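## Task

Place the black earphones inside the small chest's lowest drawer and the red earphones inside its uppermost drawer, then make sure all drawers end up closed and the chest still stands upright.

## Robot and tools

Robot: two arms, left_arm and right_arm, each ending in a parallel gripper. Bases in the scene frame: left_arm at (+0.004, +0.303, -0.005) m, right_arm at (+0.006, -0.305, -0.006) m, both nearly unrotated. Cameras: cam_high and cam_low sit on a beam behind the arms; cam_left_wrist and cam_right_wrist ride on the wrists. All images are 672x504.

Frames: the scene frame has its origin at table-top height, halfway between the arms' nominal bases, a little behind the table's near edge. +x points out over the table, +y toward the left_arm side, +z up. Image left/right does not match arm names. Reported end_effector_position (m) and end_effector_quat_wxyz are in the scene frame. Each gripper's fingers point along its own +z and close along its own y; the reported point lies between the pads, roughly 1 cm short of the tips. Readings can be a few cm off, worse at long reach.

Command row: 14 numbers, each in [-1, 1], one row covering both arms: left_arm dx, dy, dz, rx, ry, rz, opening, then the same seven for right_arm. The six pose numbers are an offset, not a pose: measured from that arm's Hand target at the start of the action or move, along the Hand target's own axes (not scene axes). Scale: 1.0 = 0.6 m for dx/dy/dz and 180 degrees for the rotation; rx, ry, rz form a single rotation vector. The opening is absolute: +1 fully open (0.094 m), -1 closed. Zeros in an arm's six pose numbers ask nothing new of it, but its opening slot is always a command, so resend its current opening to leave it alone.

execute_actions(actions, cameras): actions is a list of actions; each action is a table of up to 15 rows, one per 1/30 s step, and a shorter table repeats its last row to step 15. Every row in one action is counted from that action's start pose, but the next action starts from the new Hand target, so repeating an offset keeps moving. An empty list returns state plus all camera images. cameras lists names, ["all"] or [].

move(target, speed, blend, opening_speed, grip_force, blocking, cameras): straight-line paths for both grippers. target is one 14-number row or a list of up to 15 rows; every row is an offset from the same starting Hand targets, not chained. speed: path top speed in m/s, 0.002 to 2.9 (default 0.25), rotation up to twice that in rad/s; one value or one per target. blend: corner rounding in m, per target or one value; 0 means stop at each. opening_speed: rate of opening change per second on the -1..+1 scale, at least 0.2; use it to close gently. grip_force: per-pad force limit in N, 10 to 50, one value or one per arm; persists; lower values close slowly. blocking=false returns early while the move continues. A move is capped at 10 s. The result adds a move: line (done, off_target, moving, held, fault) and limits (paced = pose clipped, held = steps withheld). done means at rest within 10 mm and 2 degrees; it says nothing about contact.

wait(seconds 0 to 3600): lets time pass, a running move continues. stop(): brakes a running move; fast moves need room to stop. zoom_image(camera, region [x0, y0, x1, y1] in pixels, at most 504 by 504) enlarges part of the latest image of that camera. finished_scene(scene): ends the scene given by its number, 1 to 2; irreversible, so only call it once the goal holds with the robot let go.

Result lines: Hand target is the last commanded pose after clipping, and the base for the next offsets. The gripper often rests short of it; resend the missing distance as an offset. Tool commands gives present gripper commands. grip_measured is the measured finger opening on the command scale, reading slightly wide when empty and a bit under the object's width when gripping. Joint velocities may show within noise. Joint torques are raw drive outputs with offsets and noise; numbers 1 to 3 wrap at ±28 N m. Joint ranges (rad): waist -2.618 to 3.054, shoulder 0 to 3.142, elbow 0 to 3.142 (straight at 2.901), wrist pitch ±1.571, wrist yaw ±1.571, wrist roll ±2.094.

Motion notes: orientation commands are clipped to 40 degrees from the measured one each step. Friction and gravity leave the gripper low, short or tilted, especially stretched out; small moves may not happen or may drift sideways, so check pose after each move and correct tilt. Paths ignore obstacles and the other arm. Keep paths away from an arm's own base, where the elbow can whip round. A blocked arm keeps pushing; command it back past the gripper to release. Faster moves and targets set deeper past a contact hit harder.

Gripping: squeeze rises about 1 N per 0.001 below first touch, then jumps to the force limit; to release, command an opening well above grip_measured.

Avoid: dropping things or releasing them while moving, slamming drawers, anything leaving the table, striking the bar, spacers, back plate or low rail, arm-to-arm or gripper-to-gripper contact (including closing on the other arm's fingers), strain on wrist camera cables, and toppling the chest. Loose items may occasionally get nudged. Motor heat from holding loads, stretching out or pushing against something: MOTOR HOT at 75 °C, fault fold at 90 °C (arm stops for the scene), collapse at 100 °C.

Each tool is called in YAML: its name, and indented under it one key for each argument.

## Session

execute_actions:
  actions: []

Scene clock: 0.00 s.
left_arm: end_effector_position=(+0.2357, +0.1658, +0.1676) grip_measured=+1.000 end_effector_quat_wxyz=(+0.475, +0.006, +0.848, -0.234) | right_arm: end_effector_position=(+0.2401, -0.2747, +0.1661) grip_measured=+1.000 end_effector_quat_wxyz=(+0.494, +0.142, +0.857, +0.028)
Joint positions: left_arm=[-0.592 0.571 0.434 -0.327 -0.13 -0.522 0.094] | right_arm=[0.528 0.526 0.521 -0.626 0.558 0.577 0.094]
Joint velocities: within noise
Joint torques (N m): no reading
Heat: left arm: 29 °C; right arm: 26 °C.
Hand target: left_arm +0.2362, +0.1657, +0.1715; +0.478, +0.005, +0.846, -0.235 | right_arm +0.2407, -0.2742, +0.1703; +0.497, +0.143, +0.855, +0.032
Tool commands: left_gripper/opening=+1.0 right_gripper/opening=+1.0

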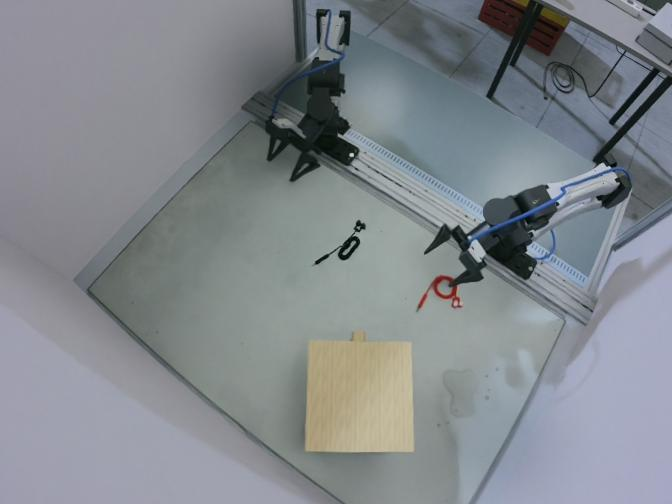

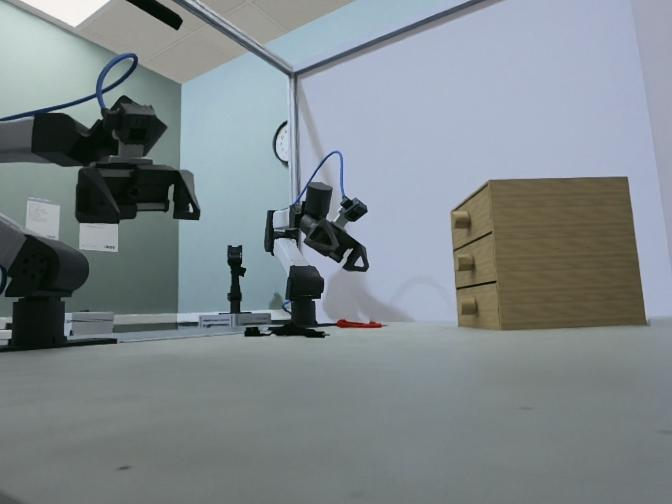

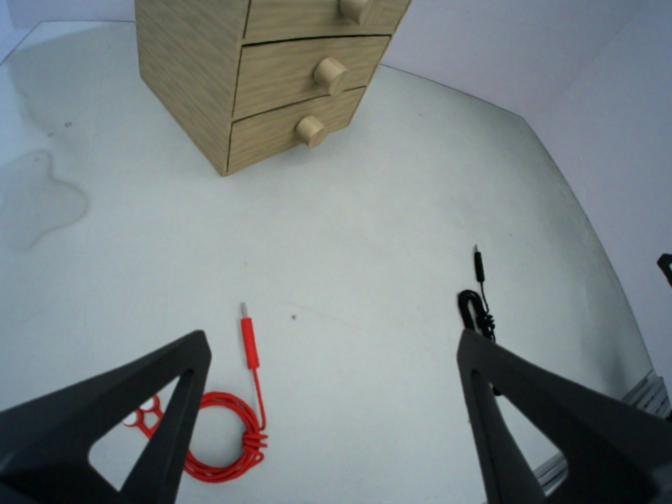

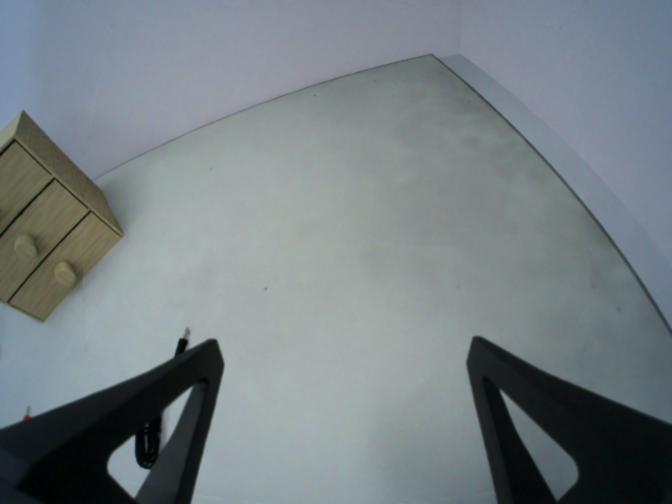

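move:
  target: [0.0637,0.045,-0.0758,-0.0697,0.3259,0.1377,-0.3,-0.0808,0.513,0.1375,-0.2122,-0.0307,-0.1669,0.5]
  cameras: ["all"]

Scene clock: 20.23 s.
left_arm: end_effector_position=(+0.1846, +0.1984, +0.1459) grip_measured=-0.297 end_effector_quat_wxyz=(+0.045, +0.233, +0.971, -0.020) | right_arm: end_effector_position=(+0.3932, -0.0069, +0.2159) grip_measured=+0.502 end_effector_quat_wxyz=(+0.535, -0.244, +0.793, +0.162)
Joint positions: left_arm=[-0.481 1.249 1.141 -1.37 0.02 -0.032 0.033] | right_arm=[0.686 1.554 1.062 0.105 0.107 0.021 0.071]
Joint torques (N m): left_arm=[-0.58 -2.24 8.62 0.32 -0.27 0.1] | right_arm=[-0.61 -5.57 11.56 2.08 -0.16 -0.07]
Heat: left arm: 32 °C; right arm: 29 °C.
Hand target: left_arm +0.1850, +0.1998, +0.1495; +0.041, +0.242, +0.969, -0.010 | right_arm +0.3998, -0.0002, +0.2299; +0.547, -0.247, +0.781, +0.172
Off the commanded pose: left_arm 0.004 m, 2 deg | right_arm 0.017 m, 2 deg.
move: off_target (right_arm)

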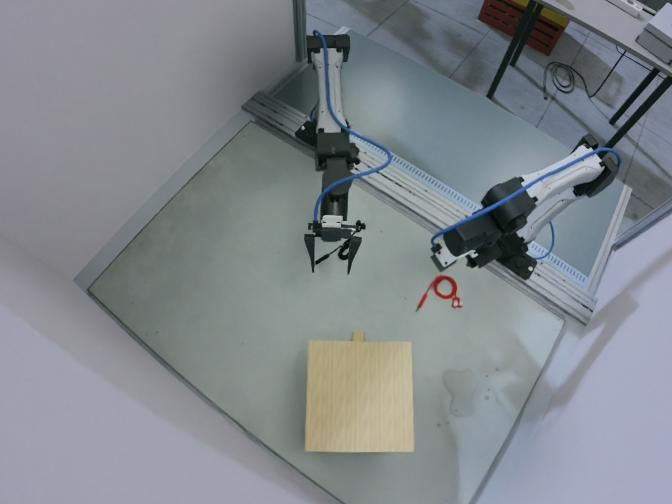

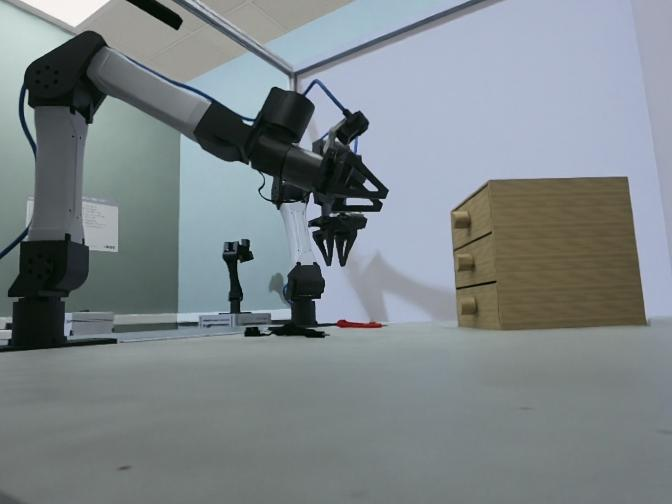

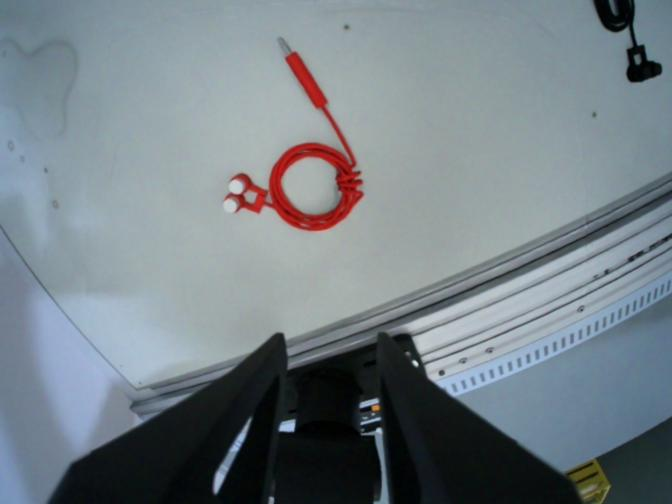

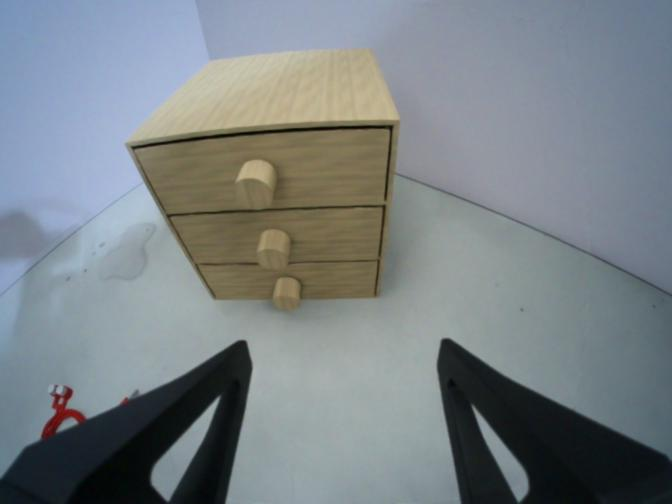

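move:
  target: [-0.0345,-0.0217,0.1787,0,0,0,-0.15,-0.0022,0.0922,0.1418,0,0,0,0.5]
  speed: 0.2
  cameras: ["cam_left_wrist","cam_right_wrist"]

Scene clock: 32.80 s.
left_arm: end_effector_position=(+0.2075, +0.1714, +0.0507) grip_measured=-0.152 end_effector_quat_wxyz=(+0.050, +0.246, +0.968, -0.021) | right_arm: end_effector_position=(+0.4287, +0.0843, +0.1919) grip_measured=+0.502 end_effector_quat_wxyz=(+0.536, -0.255, +0.787, +0.169)
Joint positions: left_arm=[-0.539 1.401 0.871 -0.938 0.015 -0.064 0.04] | right_arm=[0.788 1.903 1.363 0.155 0.179 0.045 0.071]
Joint torques (N m): left_arm=[-0.58 -3.3 5.5 0.57 -0.23 -0.16] | right_arm=[0.08 -7.99 11.34 2.05 0.07 0.11]
Heat: left arm: 33 °C; right arm: 32 °C.
Hand target: left_arm +0.2052, +0.1744, +0.0445; +0.041, +0.242, +0.969, -0.010 | right_arm +0.4340, +0.0912, +0.2019; +0.547, -0.246, +0.781, +0.172
Off the commanded pose: left_arm 0.007 m, 2 deg | right_arm 0.013 m, 2 deg.
move: off_target (right_arm)

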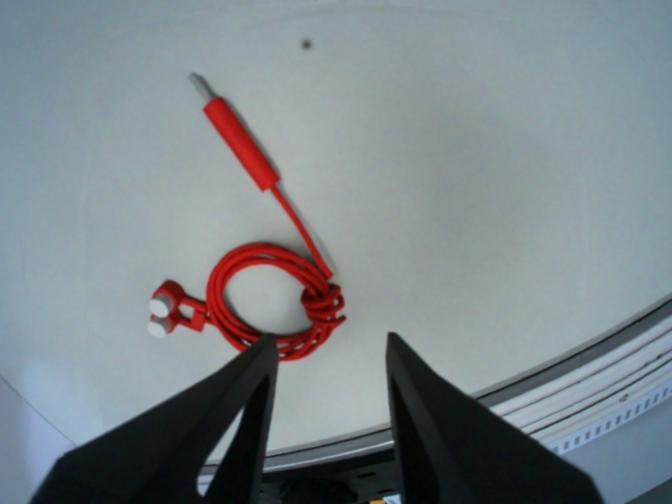

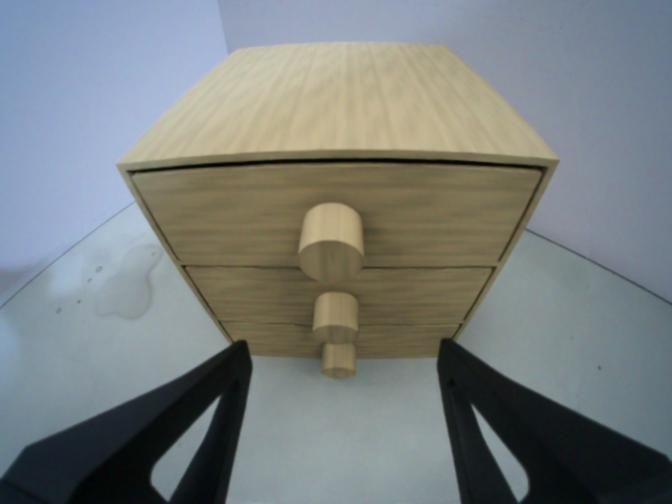

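move:
  target:
    - [0.0095,0.0075,0.0702,0,0,0,-0.15,-0.0278,0.0083,0.091,0,0,0,0.5]
    - [0.0095,0.0075,0.0702,0,0,0,-1,-0.0278,0.0083,0.091,0,0,0,-1]
    - [-0.0053,0.0075,-0.0997,0,0,0,-1,0.0417,0.0083,-0.1002,0,0,0,-1]
  speed: [0.07,0.1,0.12]
  grip_force: [30,50]
  cameras: ["all"]

Scene clock: 45.13 s.
left_arm: end_effector_position=(+0.2026, +0.1762, +0.0950) grip_measured=-0.803 end_effector_quat_wxyz=(+0.032, +0.242, +0.970, -0.015) | right_arm: end_effector_position=(+0.3831, +0.0605, +0.1913) grip_measured=-0.424 end_effector_quat_wxyz=(+0.540, -0.252, +0.785, +0.170)
Joint positions: left_arm=[-0.53 1.376 1.033 -1.163 0.016 -0.064 0.009] | right_arm=[0.834 1.73 1.131 0.221 0.224 0.064 0.027]
Joint torques (N m): left_arm=[0.68 -5.76 8.68 0.3 -0.22 0.04] | right_arm=[0.55 -9.85 6.71 2.03 0.2 0.05]
Heat: left arm: 33 °C; right arm: 34 °C.
Hand target: left_arm +0.2056, +0.1793, +0.1043; +0.041, +0.242, +0.969, -0.010 | right_arm +0.3778, +0.0579, +0.1991; +0.547, -0.246, +0.781, +0.172
Off the commanded pose: left_arm 0.010 m, 1 deg | right_arm 0.010 m, 1 deg.
grip_force (N): 30, 50
move: done; target 2's new opening was sent with left_arm's hand 0.012 m and 1 deg from that target

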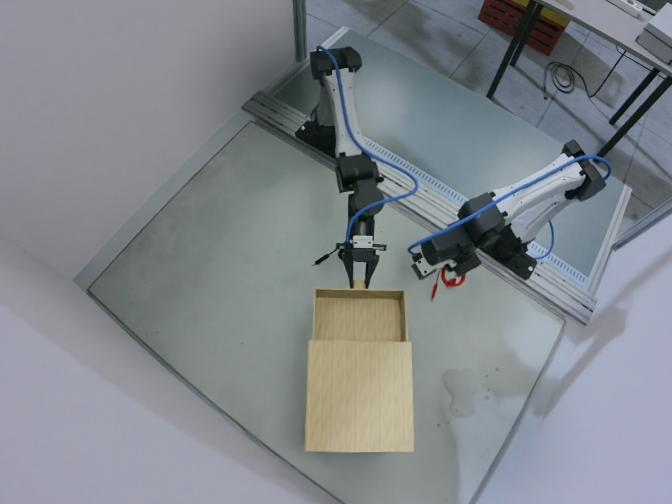

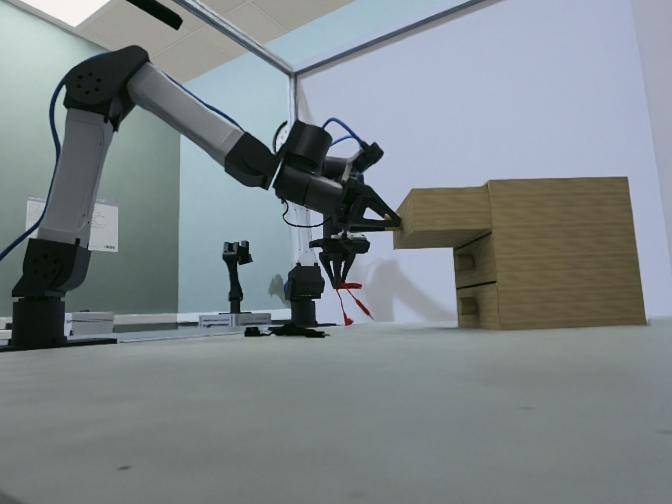

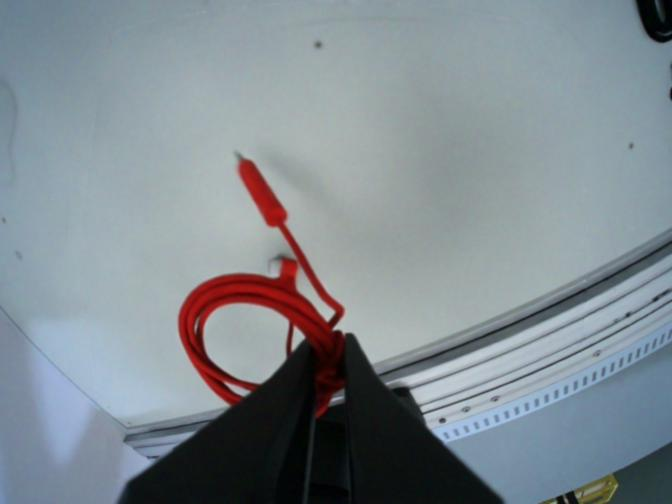

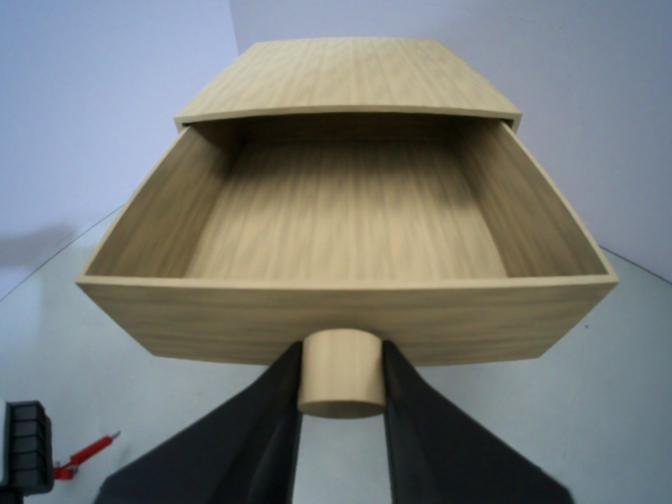

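move:
  target:
    - [-0.0305,0,-0.3487,0,0,0,-1,0,0,0,0,0,0,0.2]
    - [-0.0305,0,-0.3487,0,0,0,-1,0.0513,0,-0.141,0,0,0,0.2]
    - [-0.4843,0.0498,-0.3352,-0.0755,-0.0756,-0.3433,-1,0.0513,0,-0.141,0,0,0,0.2]
  speed: 0.2
  blend: [0,0.02,0]
  cameras: ["all"]

Scene clock: 60.47 s.
left_arm: end_effector_position=(+0.4540, +0.0794, +0.3301) grip_measured=-0.804 end_effector_quat_wxyz=(+0.363, -0.233, +0.894, -0.117) | right_arm: end_effector_position=(+0.3084, +0.0100, +0.2000) grip_measured=+0.198 end_effector_quat_wxyz=(+0.547, -0.250, +0.780, +0.174)
Joint positions: left_arm=[-0.554 2.227 2.842 -1.479 -0.352 -0.955 0.009] | right_arm=[0.916 1.388 0.812 0.211 0.301 0.092 0.056]
Joint torques (N m): left_arm=[-0.43 -8.8 7.47 1.37 -0.6 -0.17] | right_arm=[0.17 -6.79 6.8 1.93 0.16 0.07]
Heat: left arm: 35 °C; right arm: 33 °C.
Hand target: left_arm +0.4600, +0.0773, +0.3294; +0.166, -0.296, +0.939, +0.052 | right_arm +0.3041, +0.0063, +0.1991; +0.547, -0.246, +0.781, +0.172
Off the commanded pose: left_arm 0.006 m, 31 deg | right_arm 0.006 m, 0 deg.
elbow stopped short (left arm): the move would have taken joint 3 (elbow) straighter than the controller allows.
grip_force (N): 30, 50
move: off_target (left_arm)

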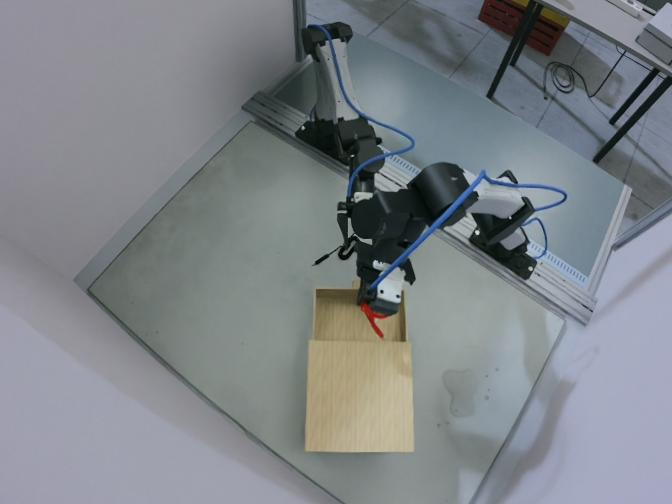

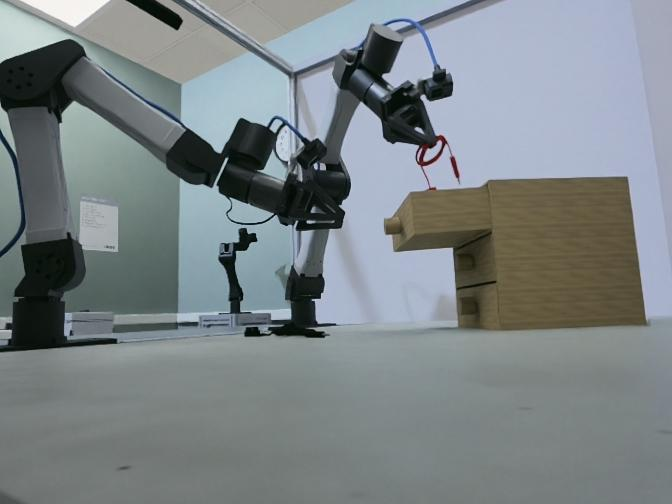

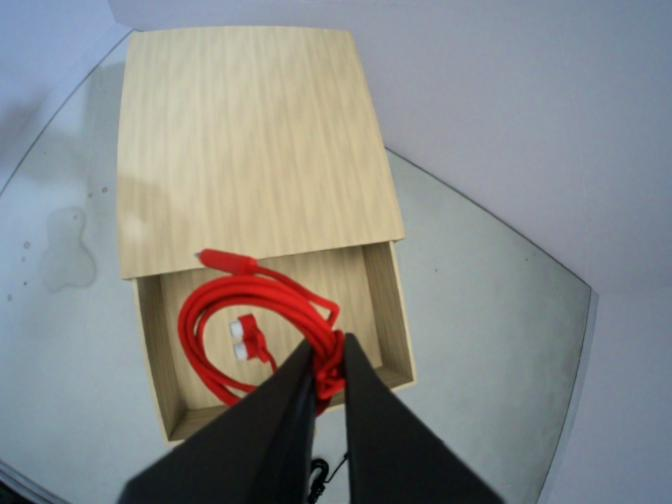

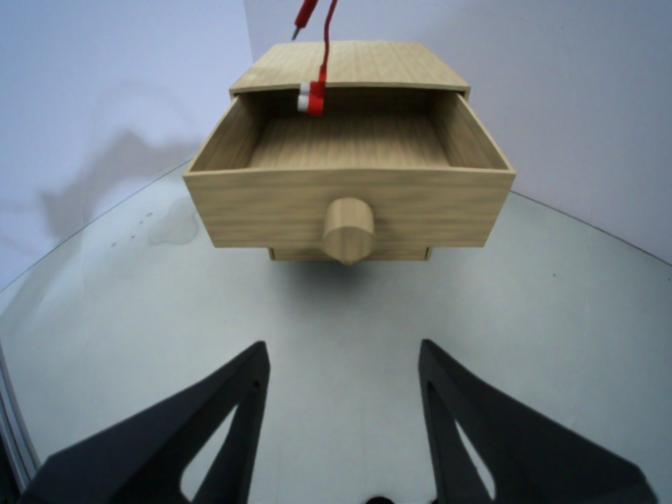

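move:
  target: [0.0738,-0.0298,0.1718,0,0,0,-1,0,0,0,0,0,0,0.2]
  speed: 0.12
  cameras: ["cam_left_wrist","cam_right_wrist"]

Scene clock: 71.47 s.
left_arm: end_effector_position=(+0.4716, +0.0594, +0.2290) grip_measured=-0.804 end_effector_quat_wxyz=(+0.285, -0.267, +0.919, -0.055) | right_arm: end_effector_position=(+0.3084, +0.0100, +0.2000) grip_measured=+0.198 end_effector_quat_wxyz=(+0.547, -0.250, +0.780, +0.174)
Joint positions: left_arm=[-0.569 2.421 2.842 -1.521 -0.353 -1.072 0.009] | right_arm=[0.916 1.388 0.812 0.211 0.301 0.092 0.056]
Joint torques (N m): left_arm=[-0.44 -10.11 7.86 0.61 -0.27 -0.16] | right_arm=[0.36 -6.91 6.86 1.88 0.11 0.08]
Heat: left arm: 35 °C; right arm: 34 °C.
Hand target: left_arm +0.4652, +0.0590, +0.2173; +0.166, -0.296, +0.939, +0.052 | right_arm +0.3041, +0.0063, +0.1991; +0.547, -0.246, +0.781, +0.172
Off the commanded pose: left_arm 0.013 m, 19 deg | right_arm 0.006 m, 0 deg.
elbow stopped short (left arm): the move would have taken joint 3 (elbow) straighter than the controller allows.
joint at its limit (left arm) — joint 4 (wrist pitch), lower limit.
grip_force (N): 30, 50
move: off_target (left_arm)

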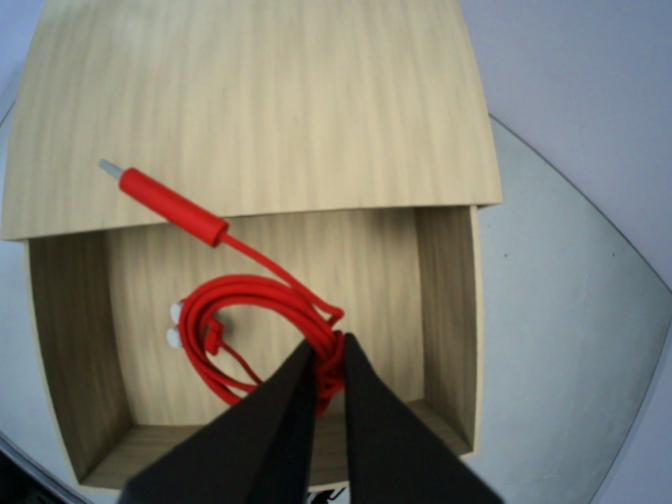

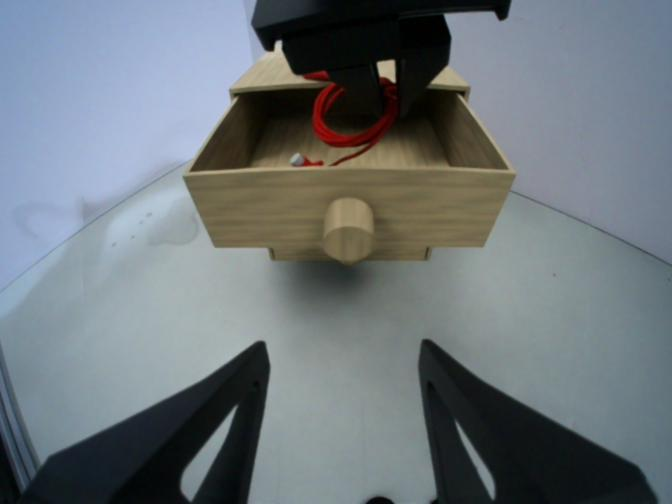

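move:
  target:
    - [0,0,0,0,0,0,-1,0,0,0,0,0,0,0.2]
    - [-0.0087,0,-0.1612,0,0,0,-1,0,0,0,0,0,0,0.2]
    - [0.0388,0,-0.0012,0,0,0,-1,0,0,0,0,0,0,0.2]
  speed: [0.1,0.12,0.08]
  cameras: ["cam_left_wrist","cam_right_wrist"]

Scene clock: 84.53 s.
left_arm: end_effector_position=(+0.4524, +0.0391, +0.2321) grip_measured=-0.804 end_effector_quat_wxyz=(+0.278, -0.268, +0.920, -0.065) | right_arm: end_effector_position=(+0.3084, +0.0100, +0.2000) grip_measured=+0.198 end_effector_quat_wxyz=(+0.547, -0.250, +0.780, +0.174)
Joint positions: left_arm=[-0.622 2.384 2.794 -1.521 -0.353 -1.128 0.009] | right_arm=[0.916 1.388 0.812 0.211 0.301 0.092 0.056]
Joint torques (N m): left_arm=[0.73 -9.92 5.07 0.58 -0.29 -0.17] | right_arm=[0.24 -6.71 6.97 1.93 0.15 0.07]
Heat: left arm: 34 °C; right arm: 34 °C.
Hand target: left_arm +0.4471, +0.0462, +0.2101; +0.166, -0.296, +0.939, +0.052 | right_arm +0.3041, +0.0063, +0.1992; +0.547, -0.246, +0.781, +0.172
Off the commanded pose: left_arm 0.024 m, 19 deg | right_arm 0.006 m, 0 deg.
elbow stopped short (left arm): the move would have taken joint 3 (elbow) straighter than the controller allows.
joint sent to its limit (left arm) — joint 4 (wrist pitch), lower limit. The joint targets are off in orientation, not in position.
grip_force (N): 30, 50
move: off_target (left_arm)

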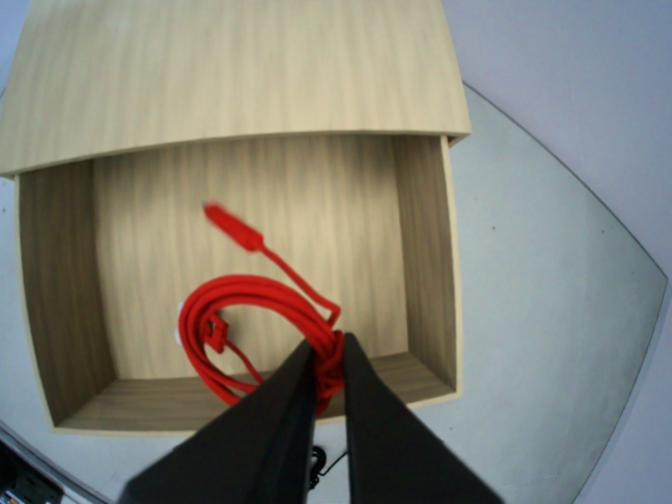

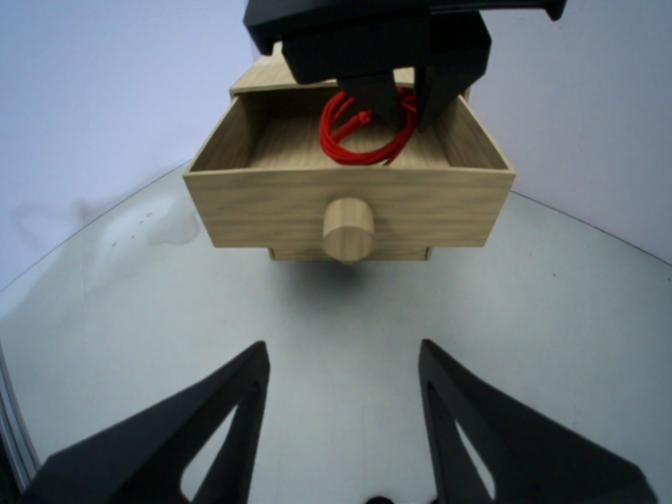

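move:
  target:
    - [-0.0075,0,0.0382,0,0,0,-1,0,0,0,0,0,0,0.2]
    - [-0.0075,0,0.0382,0,0,0,-0.2,0,0,0,0,0,0,0.2]
  speed: 0.08
  cameras: ["cam_left_wrist","cam_right_wrist"]

Scene clock: 88.90 s.
left_arm: end_effector_position=(+0.4625, +0.0467, +0.2088) grip_measured=-0.203 end_effector_quat_wxyz=(+0.262, -0.276, +0.923, -0.047) | right_arm: end_effector_position=(+0.3084, +0.0100, +0.2000) grip_measured=+0.198 end_effector_quat_wxyz=(+0.547, -0.250, +0.780, +0.174)
Joint positions: left_arm=[-0.597 2.43 2.794 -1.521 -0.344 -1.128 0.037] | right_arm=[0.916 1.388 0.812 0.211 0.301 0.092 0.056]
Joint torques (N m): left_arm=[0.69 -10.5 6.28 0.52 -0.28 -0.08] | right_arm=[0.46 -6.67 6.83 1.89 0.13 0.09]
Heat: left arm: 34 °C; right arm: 34 °C.
Hand target: left_arm +0.4570, +0.0533, +0.1901; +0.166, -0.296, +0.939, +0.052 | right_arm +0.3041, +0.0063, +0.1992; +0.547, -0.246, +0.781, +0.172
Off the commanded pose: left_arm 0.021 m, 16 deg | right_arm 0.006 m, 0 deg.
joint sent to its limit (left arm) — joint 4 (wrist pitch), lower limit. The joint targets are off in orientation, not in position.
grip_force (N): 30, 50
move: off_target (left_arm); target 2's new opening was sent with left_arm's hand 0.021 m and 16 deg from that target

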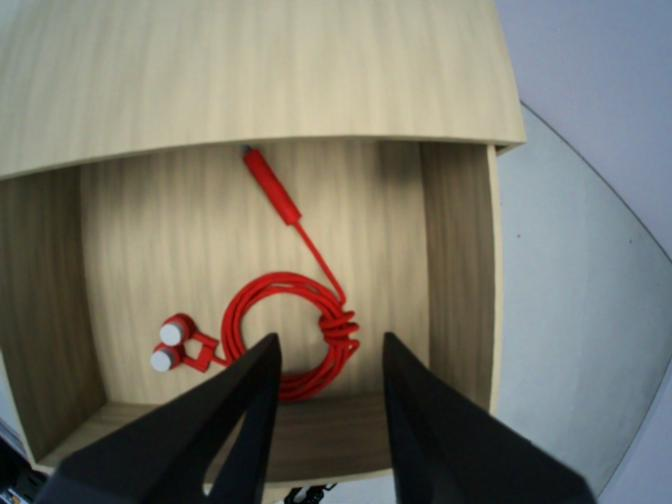

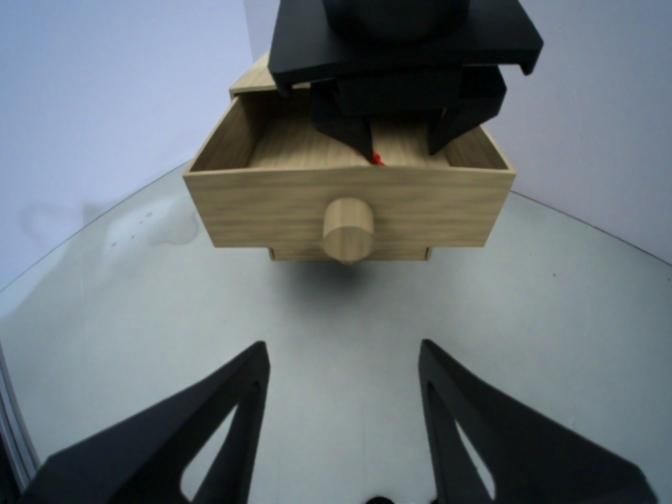

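move:
  target:
    - [-0.0513,0,-0.141,0,0,0,-0.2,0,0,0,0,0,0,-1]
    - [0.09,0.5147,-0.2278,0.0755,0.0756,0.3433,-0.2,-0.1141,-0.0045,0.3137,0,0,0,-1]
    - [0.09,0.5147,-0.2278,0.0755,0.0756,0.3433,-0.2,-0.0741,-0.0045,0.2037,0,0,0,-1]
    - [0.09,0.5147,-0.2278,0.0755,0.0756,0.3433,-0.2,0.1138,-0.0045,0.272,0,0.0556,0,0.3]
  speed: [0.15,0.25,0.15,0.2]
  cameras: ["cam_high","cam_low","cam_right_wrist"]

Scene clock: 103.17 s.
left_arm: end_effector_position=(+0.2130, +0.2471, +0.3078) grip_measured=-0.203 end_effector_quat_wxyz=(+0.280, +0.225, +0.933, -0.008) | right_arm: end_effector_position=(+0.4123, +0.0760, +0.0861) grip_measured=+0.297 end_effector_quat_wxyz=(+0.480, -0.260, +0.825, +0.143)
Joint positions: left_arm=[-0.217 1.108 1.619 -1.521 0.018 0.227 0.037] | right_arm=[0.803 2.017 1.203 0.28 0.202 0.082 0.061]
Joint torques (N m): left_arm=[0.44 -2.06 4.85 0.79 0.05 0.09] | right_arm=[-0.61 -8.25 7.24 2.04 -0.13 0.01]
Heat: left arm: 35 °C; right arm: 35 °C.
Hand target: left_arm +0.1998, +0.2502, +0.2998; +0.041, +0.242, +0.969, -0.010 | right_arm +0.4121, +0.0785, +0.0792; +0.477, -0.261, +0.826, +0.150
Off the commanded pose: left_arm 0.016 m, 28 deg | right_arm 0.007 m, 1 deg.
elbow stopped short (left arm): the move would have taken joint 3 (elbow) straighter than the controller allows.
joint sent to its limit (left arm) — joint 4 (wrist pitch), lower limit. The joint targets are off in orientation, not in position.
grip_force (N): 30, 50
move: off_target (left_arm)

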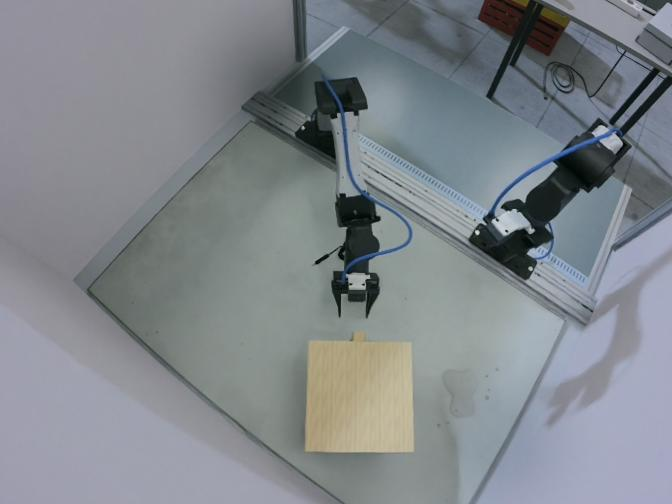

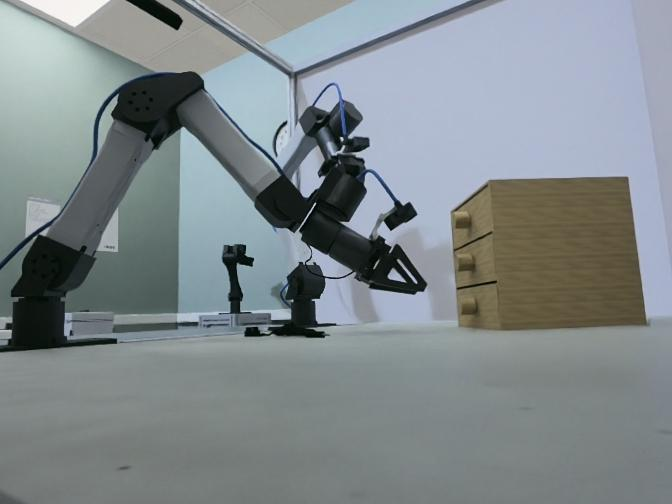

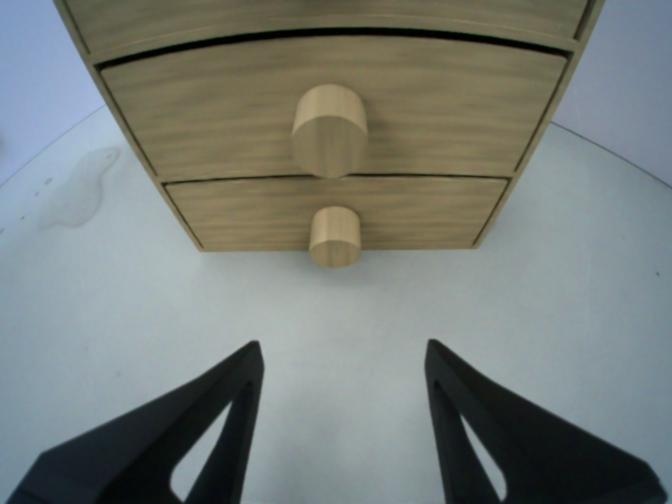

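move:
  target:
    - [0,0,0,0,0,0,-0.2,-0.0247,0.0067,0.1327,0,0,0,0.3]
    - [0,0,0,0,0,0,-0.2,-0.0247,0.0067,0.1327,0,0,0,-1]
    - [0,0,0,0,0,0,-0.2,0.0773,0.0067,-0.0438,0,0,0,-1]
    - [0,0,0,0,0,0,-0.2,0.0773,0.0067,-0.0438,0,0,0,0.2]
    - [0,0,0,0,0,0,-0.2,0.114,0.0067,-0.1073,0,0,0,0.2]
    - [0,0,0,0,0,0,-0.2,-0.0155,0,-0.24,0,0.1,0,0.2]
    - [0,0,0,0,0,0,-0.2,0.0685,-0.0838,-0.421,0,0.3056,0,0]
  speed: [0.12,0.12,0.12,0.12,0.15,0.2,0.2]
  blend: [0,0,0,0,0,0.03,0]
  grip_force: [50,50]
  cameras: ["cam_high","cam_low","cam_right_wrist"]

Scene clock: 121.30 s.
left_arm: end_effector_position=(+0.2130, +0.2471, +0.3078) grip_measured=-0.203 end_effector_quat_wxyz=(+0.280, +0.225, +0.933, -0.008) | right_arm: end_effector_position=(+0.2422, -0.1040, +0.1655) grip_measured=+0.003 end_effector_quat_wxyz=(+0.041, -0.299, +0.953, +0.004)
Joint positions: left_arm=[-0.217 1.108 1.619 -1.521 0.018 0.227 0.037] | right_arm=[0.723 1.658 1.583 -1.42 0.044 0.13 0.047]
Joint torques (N m): left_arm=[0.43 -2.09 4.83 0.79 0.05 0.09] | right_arm=[-0.64 -5.33 9.61 0.34 -0.22 -0.06]
Heat: left arm: 33 °C; right arm: 35 °C.
Hand target: left_arm +0.1998, +0.2502, +0.2998; +0.041, +0.242, +0.969, -0.010 | right_arm +0.2449, -0.0998, +0.1701; +0.041, -0.300, +0.953, +0.013
Off the commanded pose: left_arm 0.016 m, 28 deg | right_arm 0.007 m, 1 deg.
joint sent to its limit (left arm) — joint 4 (wrist pitch), lower limit. The joint targets are off in orientation, not in position.
move: done

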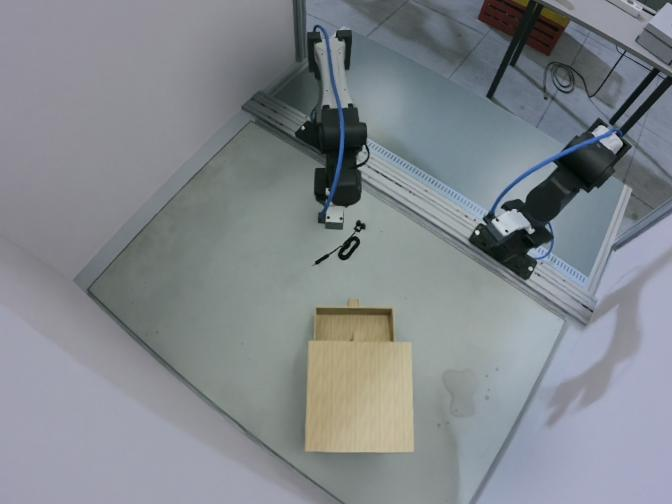

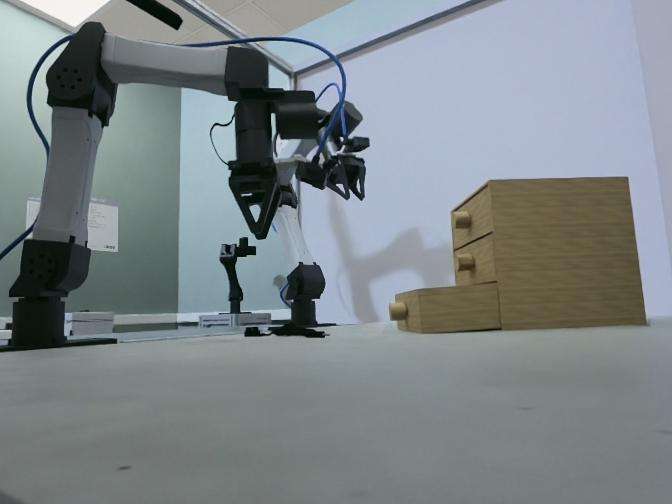

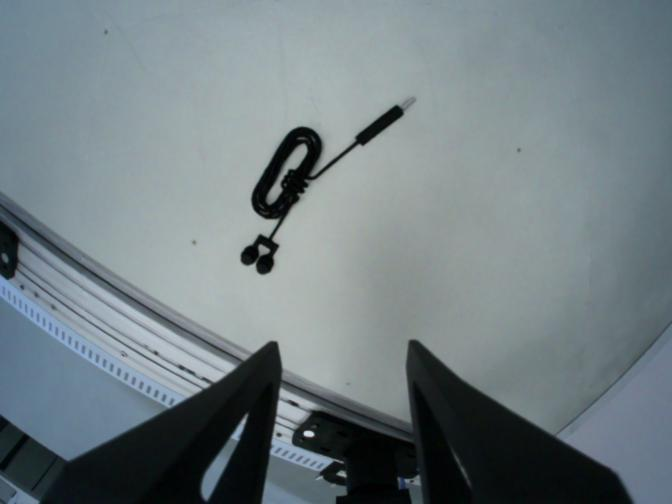

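move:
  target: [0,0,0,0,0,0,-0.2,-0.047,0.0712,0.1807,0.0145,0,0.166,0.1]
  speed: 0.2
  cameras: ["cam_right_wrist"]

Scene clock: 133.60 s.
left_arm: end_effector_position=(+0.2130, +0.2471, +0.3078) grip_measured=-0.203 end_effector_quat_wxyz=(+0.280, +0.225, +0.933, -0.008) | right_arm: end_effector_position=(+0.2516, -0.0434, +0.0726) grip_measured=+0.098 end_effector_quat_wxyz=(+0.041, -0.044, +0.998, +0.012)
Joint positions: left_arm=[-0.217 1.108 1.619 -1.521 0.018 0.227 0.037] | right_arm=[0.834 1.852 1.441 -1.09 0.06 0.76 0.052]
Joint torques (N m): left_arm=[0.43 -2.07 4.85 0.79 0.05 0.09] | right_arm=[0.31 -6.57 6.08 0.5 0.18 0.07]
Heat: left arm: 32 °C; right arm: 34 °C.
Hand target: left_arm +0.1998, +0.2502, +0.2998; +0.041, +0.242, +0.969, -0.010 | right_arm +0.2511, -0.0434, +0.0644; +0.043, -0.044, +0.998, +0.001
Off the commanded pose: left_arm 0.016 m, 28 deg | right_arm 0.008 m, 1 deg.
joint sent to its limit (left arm) — joint 4 (wrist pitch), lower limit. The joint targets are off in orientation, not in position.
move: done

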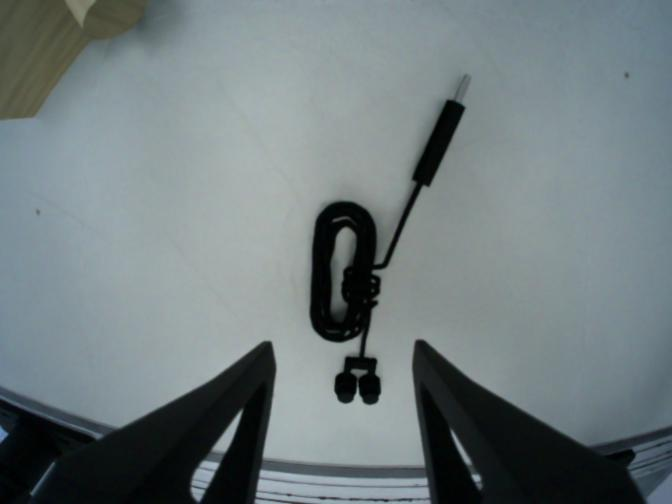

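move:
  target:
    - [0,0,0,0,0,0,-0.2,0.0083,0,0.0955,0,0,0,0.1]
    - [0,0,0,0,0,0,-0.2,0.0083,0,0.0955,0,0,0,-0.8]
    - [0,0,0,0,0,0,-0.2,-0.0087,0,-0.0997,0,0,0,-0.8]
  speed: [0.08,0.1,0.12]
  grip_force: [30,30]
  cameras: ["cam_right_wrist","cam_low"]

Scene clock: 142.40 s.
left_arm: end_effector_position=(+0.2130, +0.2471, +0.3078) grip_measured=-0.203 end_effector_quat_wxyz=(+0.280, +0.225, +0.933, -0.008) | right_arm: end_effector_position=(+0.2477, -0.0474, +0.1106) grip_measured=-0.740 end_effector_quat_wxyz=(+0.025, -0.044, +0.999, -0.006)
Joint positions: left_arm=[-0.217 1.108 1.619 -1.521 0.018 0.227 0.037] | right_arm=[0.837 1.863 1.61 -1.296 0.061 0.764 0.012]
Joint torques (N m): left_arm=[0.43 -2.09 4.83 0.79 0.05 0.09] | right_arm=[0.42 -9.06 9.83 0.18 0.2 0.06]
Heat: left arm: 32 °C; right arm: 33 °C.
Hand target: left_arm +0.1998, +0.2502, +0.2998; +0.041, +0.242, +0.969, -0.010 | right_arm +0.2511, -0.0433, +0.1245; +0.043, -0.044, +0.998, +0.001
Off the commanded pose: left_arm 0.016 m, 28 deg | right_arm 0.015 m, 2 deg.
joint sent to its limit (left arm) — joint 4 (wrist pitch), lower limit. The joint targets are off in orientation, not in position.
grip_force (N): 30, 30
move: off_target (right_arm); target 2's new opening was sent with right_arm's hand 0.011 m and 1 deg from that target
Images, in order (width x height): cam_low 672x504, cam_right_wrist 672x504.

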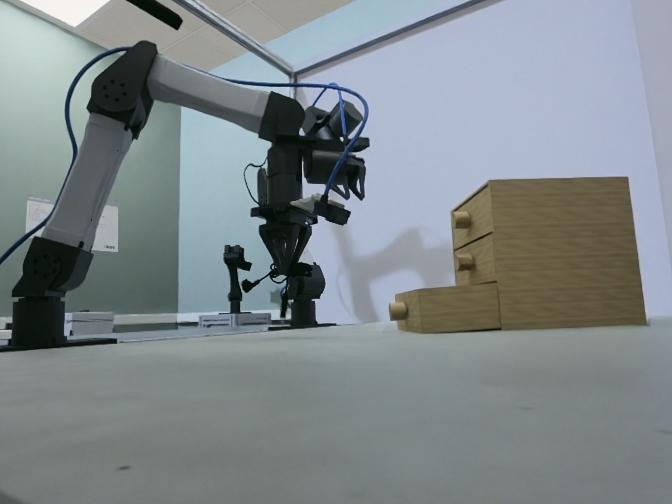

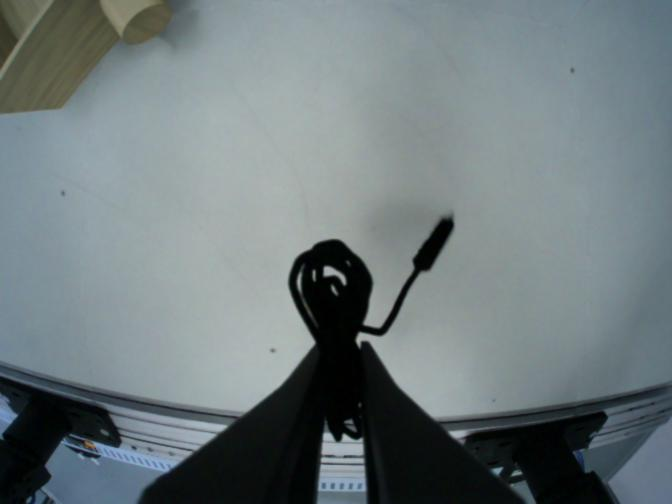

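move:
  target:
    - [0,0,0,0,0,0,-0.2,-0.016,0,-0.1827,-0.0764,-0.2339,-0.1523,-0.8]
    - [0,0,0,0,0,0,-0.2,-0.3563,0.1575,-0.1362,-0.0764,-0.2339,-0.1523,-0.8]
    - [0,0,0,0,0,0,-0.2,-0.3438,0.1575,0.0065,-0.0764,-0.2339,-0.1523,-0.8]
  speed: 0.16
  blend: [0.02,0.01,0]
  cameras: ["cam_right_wrist","cam_low","cam_high"]

Scene clock: 155.17 s.
left_arm: end_effector_position=(+0.2130, +0.2471, +0.3078) grip_measured=-0.203 end_effector_quat_wxyz=(+0.280, +0.225, +0.933, -0.008) | right_arm: end_effector_position=(+0.4475, +0.0669, +0.1480) grip_measured=-0.740 end_effector_quat_wxyz=(+0.392, -0.268, +0.872, +0.119)
Joint positions: left_arm=[-0.217 1.108 1.619 -1.521 0.018 0.227 0.037] | right_arm=[0.726 2.057 1.701 -0.377 0.123 0.082 0.012]
Joint torques (N m): left_arm=[0.43 -2.07 4.83 0.79 0.06 0.09] | right_arm=[-0.72 -9.35 7.08 1.88 -0.23 -0.12]
Heat: left arm: 32 °C; right arm: 34 °C.
Hand target: left_arm +0.1998, +0.2502, +0.2998; +0.041, +0.242, +0.969, -0.010 | right_arm +0.4480, +0.0687, +0.1383; +0.388, -0.274, +0.871, +0.122
Off the commanded pose: left_arm 0.016 m, 28 deg | right_arm 0.010 m, 1 deg.
joint sent to its limit (left arm) — joint 4 (wrist pitch), lower limit. The joint targets are off in orientation, not in position.
grip_force (N): 30, 30
move: done
Images, in order (width x height): cam_high 672x504, cam_low 672x504, cam_right_wrist 672x504.

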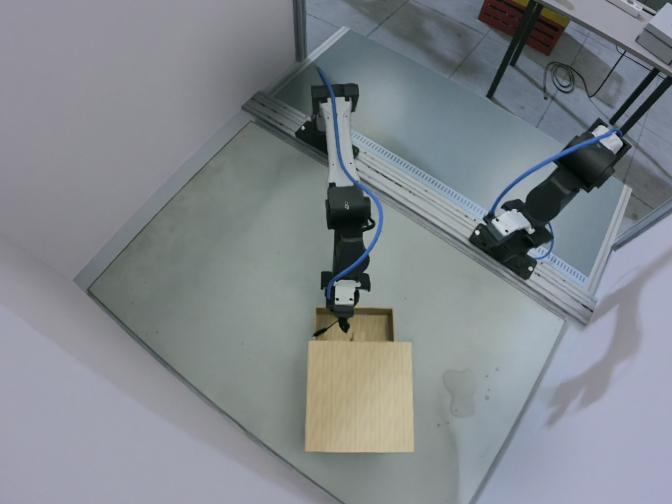

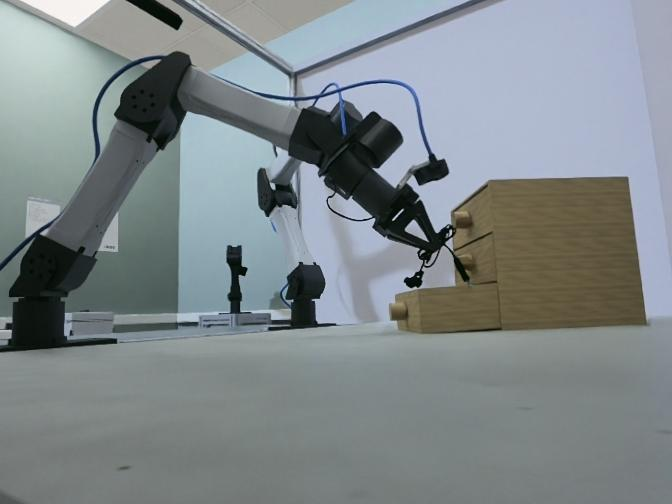

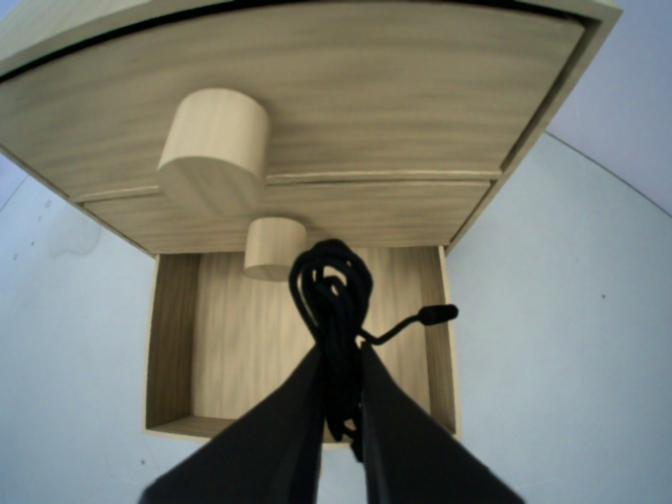

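move:
  target: [0,0,0,0,0,0,-0.2,0.0713,-0.01,0.0777,0,0,0,-0.8]
  speed: 0.08
  cameras: ["cam_right_wrist","cam_low"]

Scene clock: 162.17 s.
left_arm: end_effector_position=(+0.2130, +0.2471, +0.3078) grip_measured=-0.203 end_effector_quat_wxyz=(+0.280, +0.225, +0.933, -0.008) | right_arm: end_effector_position=(+0.4581, +0.0671, +0.0893) grip_measured=-0.740 end_effector_quat_wxyz=(+0.398, -0.267, +0.869, +0.121)
Joint positions: left_arm=[-0.217 1.108 1.619 -1.521 0.018 0.227 0.037] | right_arm=[0.708 2.131 1.568 -0.155 0.111 0.07 0.012]
Joint torques (N m): left_arm=[0.43 -2.07 4.83 0.79 0.05 0.09] | right_arm=[-0.64 -9.18 6.76 1.77 -0.17 -0.13]
Heat: left arm: 32 °C; right arm: 34 °C.
Hand target: left_arm +0.1998, +0.2502, +0.2998; +0.041, +0.242, +0.969, -0.010 | right_arm +0.4563, +0.0674, +0.0754; +0.388, -0.274, +0.871, +0.123
Off the commanded pose: left_arm 0.016 m, 28 deg | right_arm 0.014 m, 1 deg.
joint sent to its limit (left arm) — joint 4 (wrist pitch), lower limit. The joint targets are off in orientation, not in position.
grip_force (N): 30, 30
move: off_target (right_arm)
Images, in order (width x height): cam_low 672x504, cam_right_wrist 672x504.

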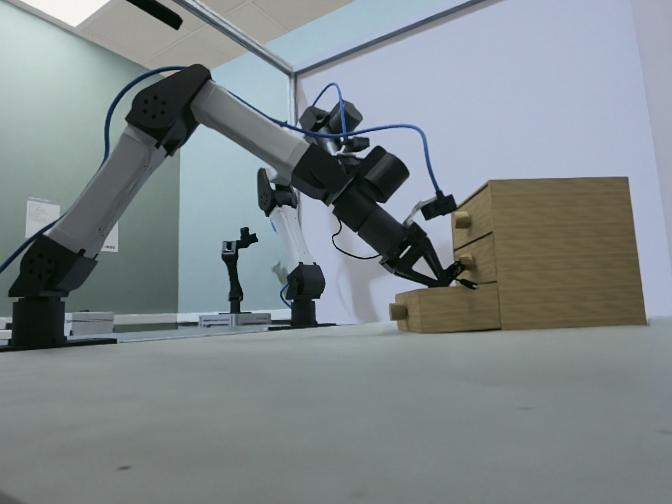

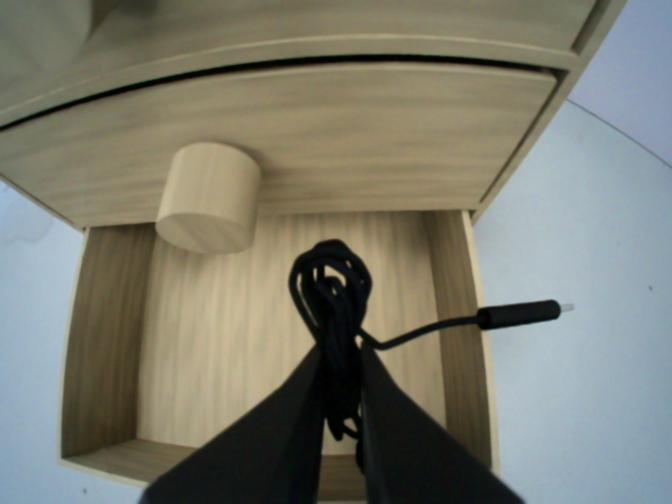

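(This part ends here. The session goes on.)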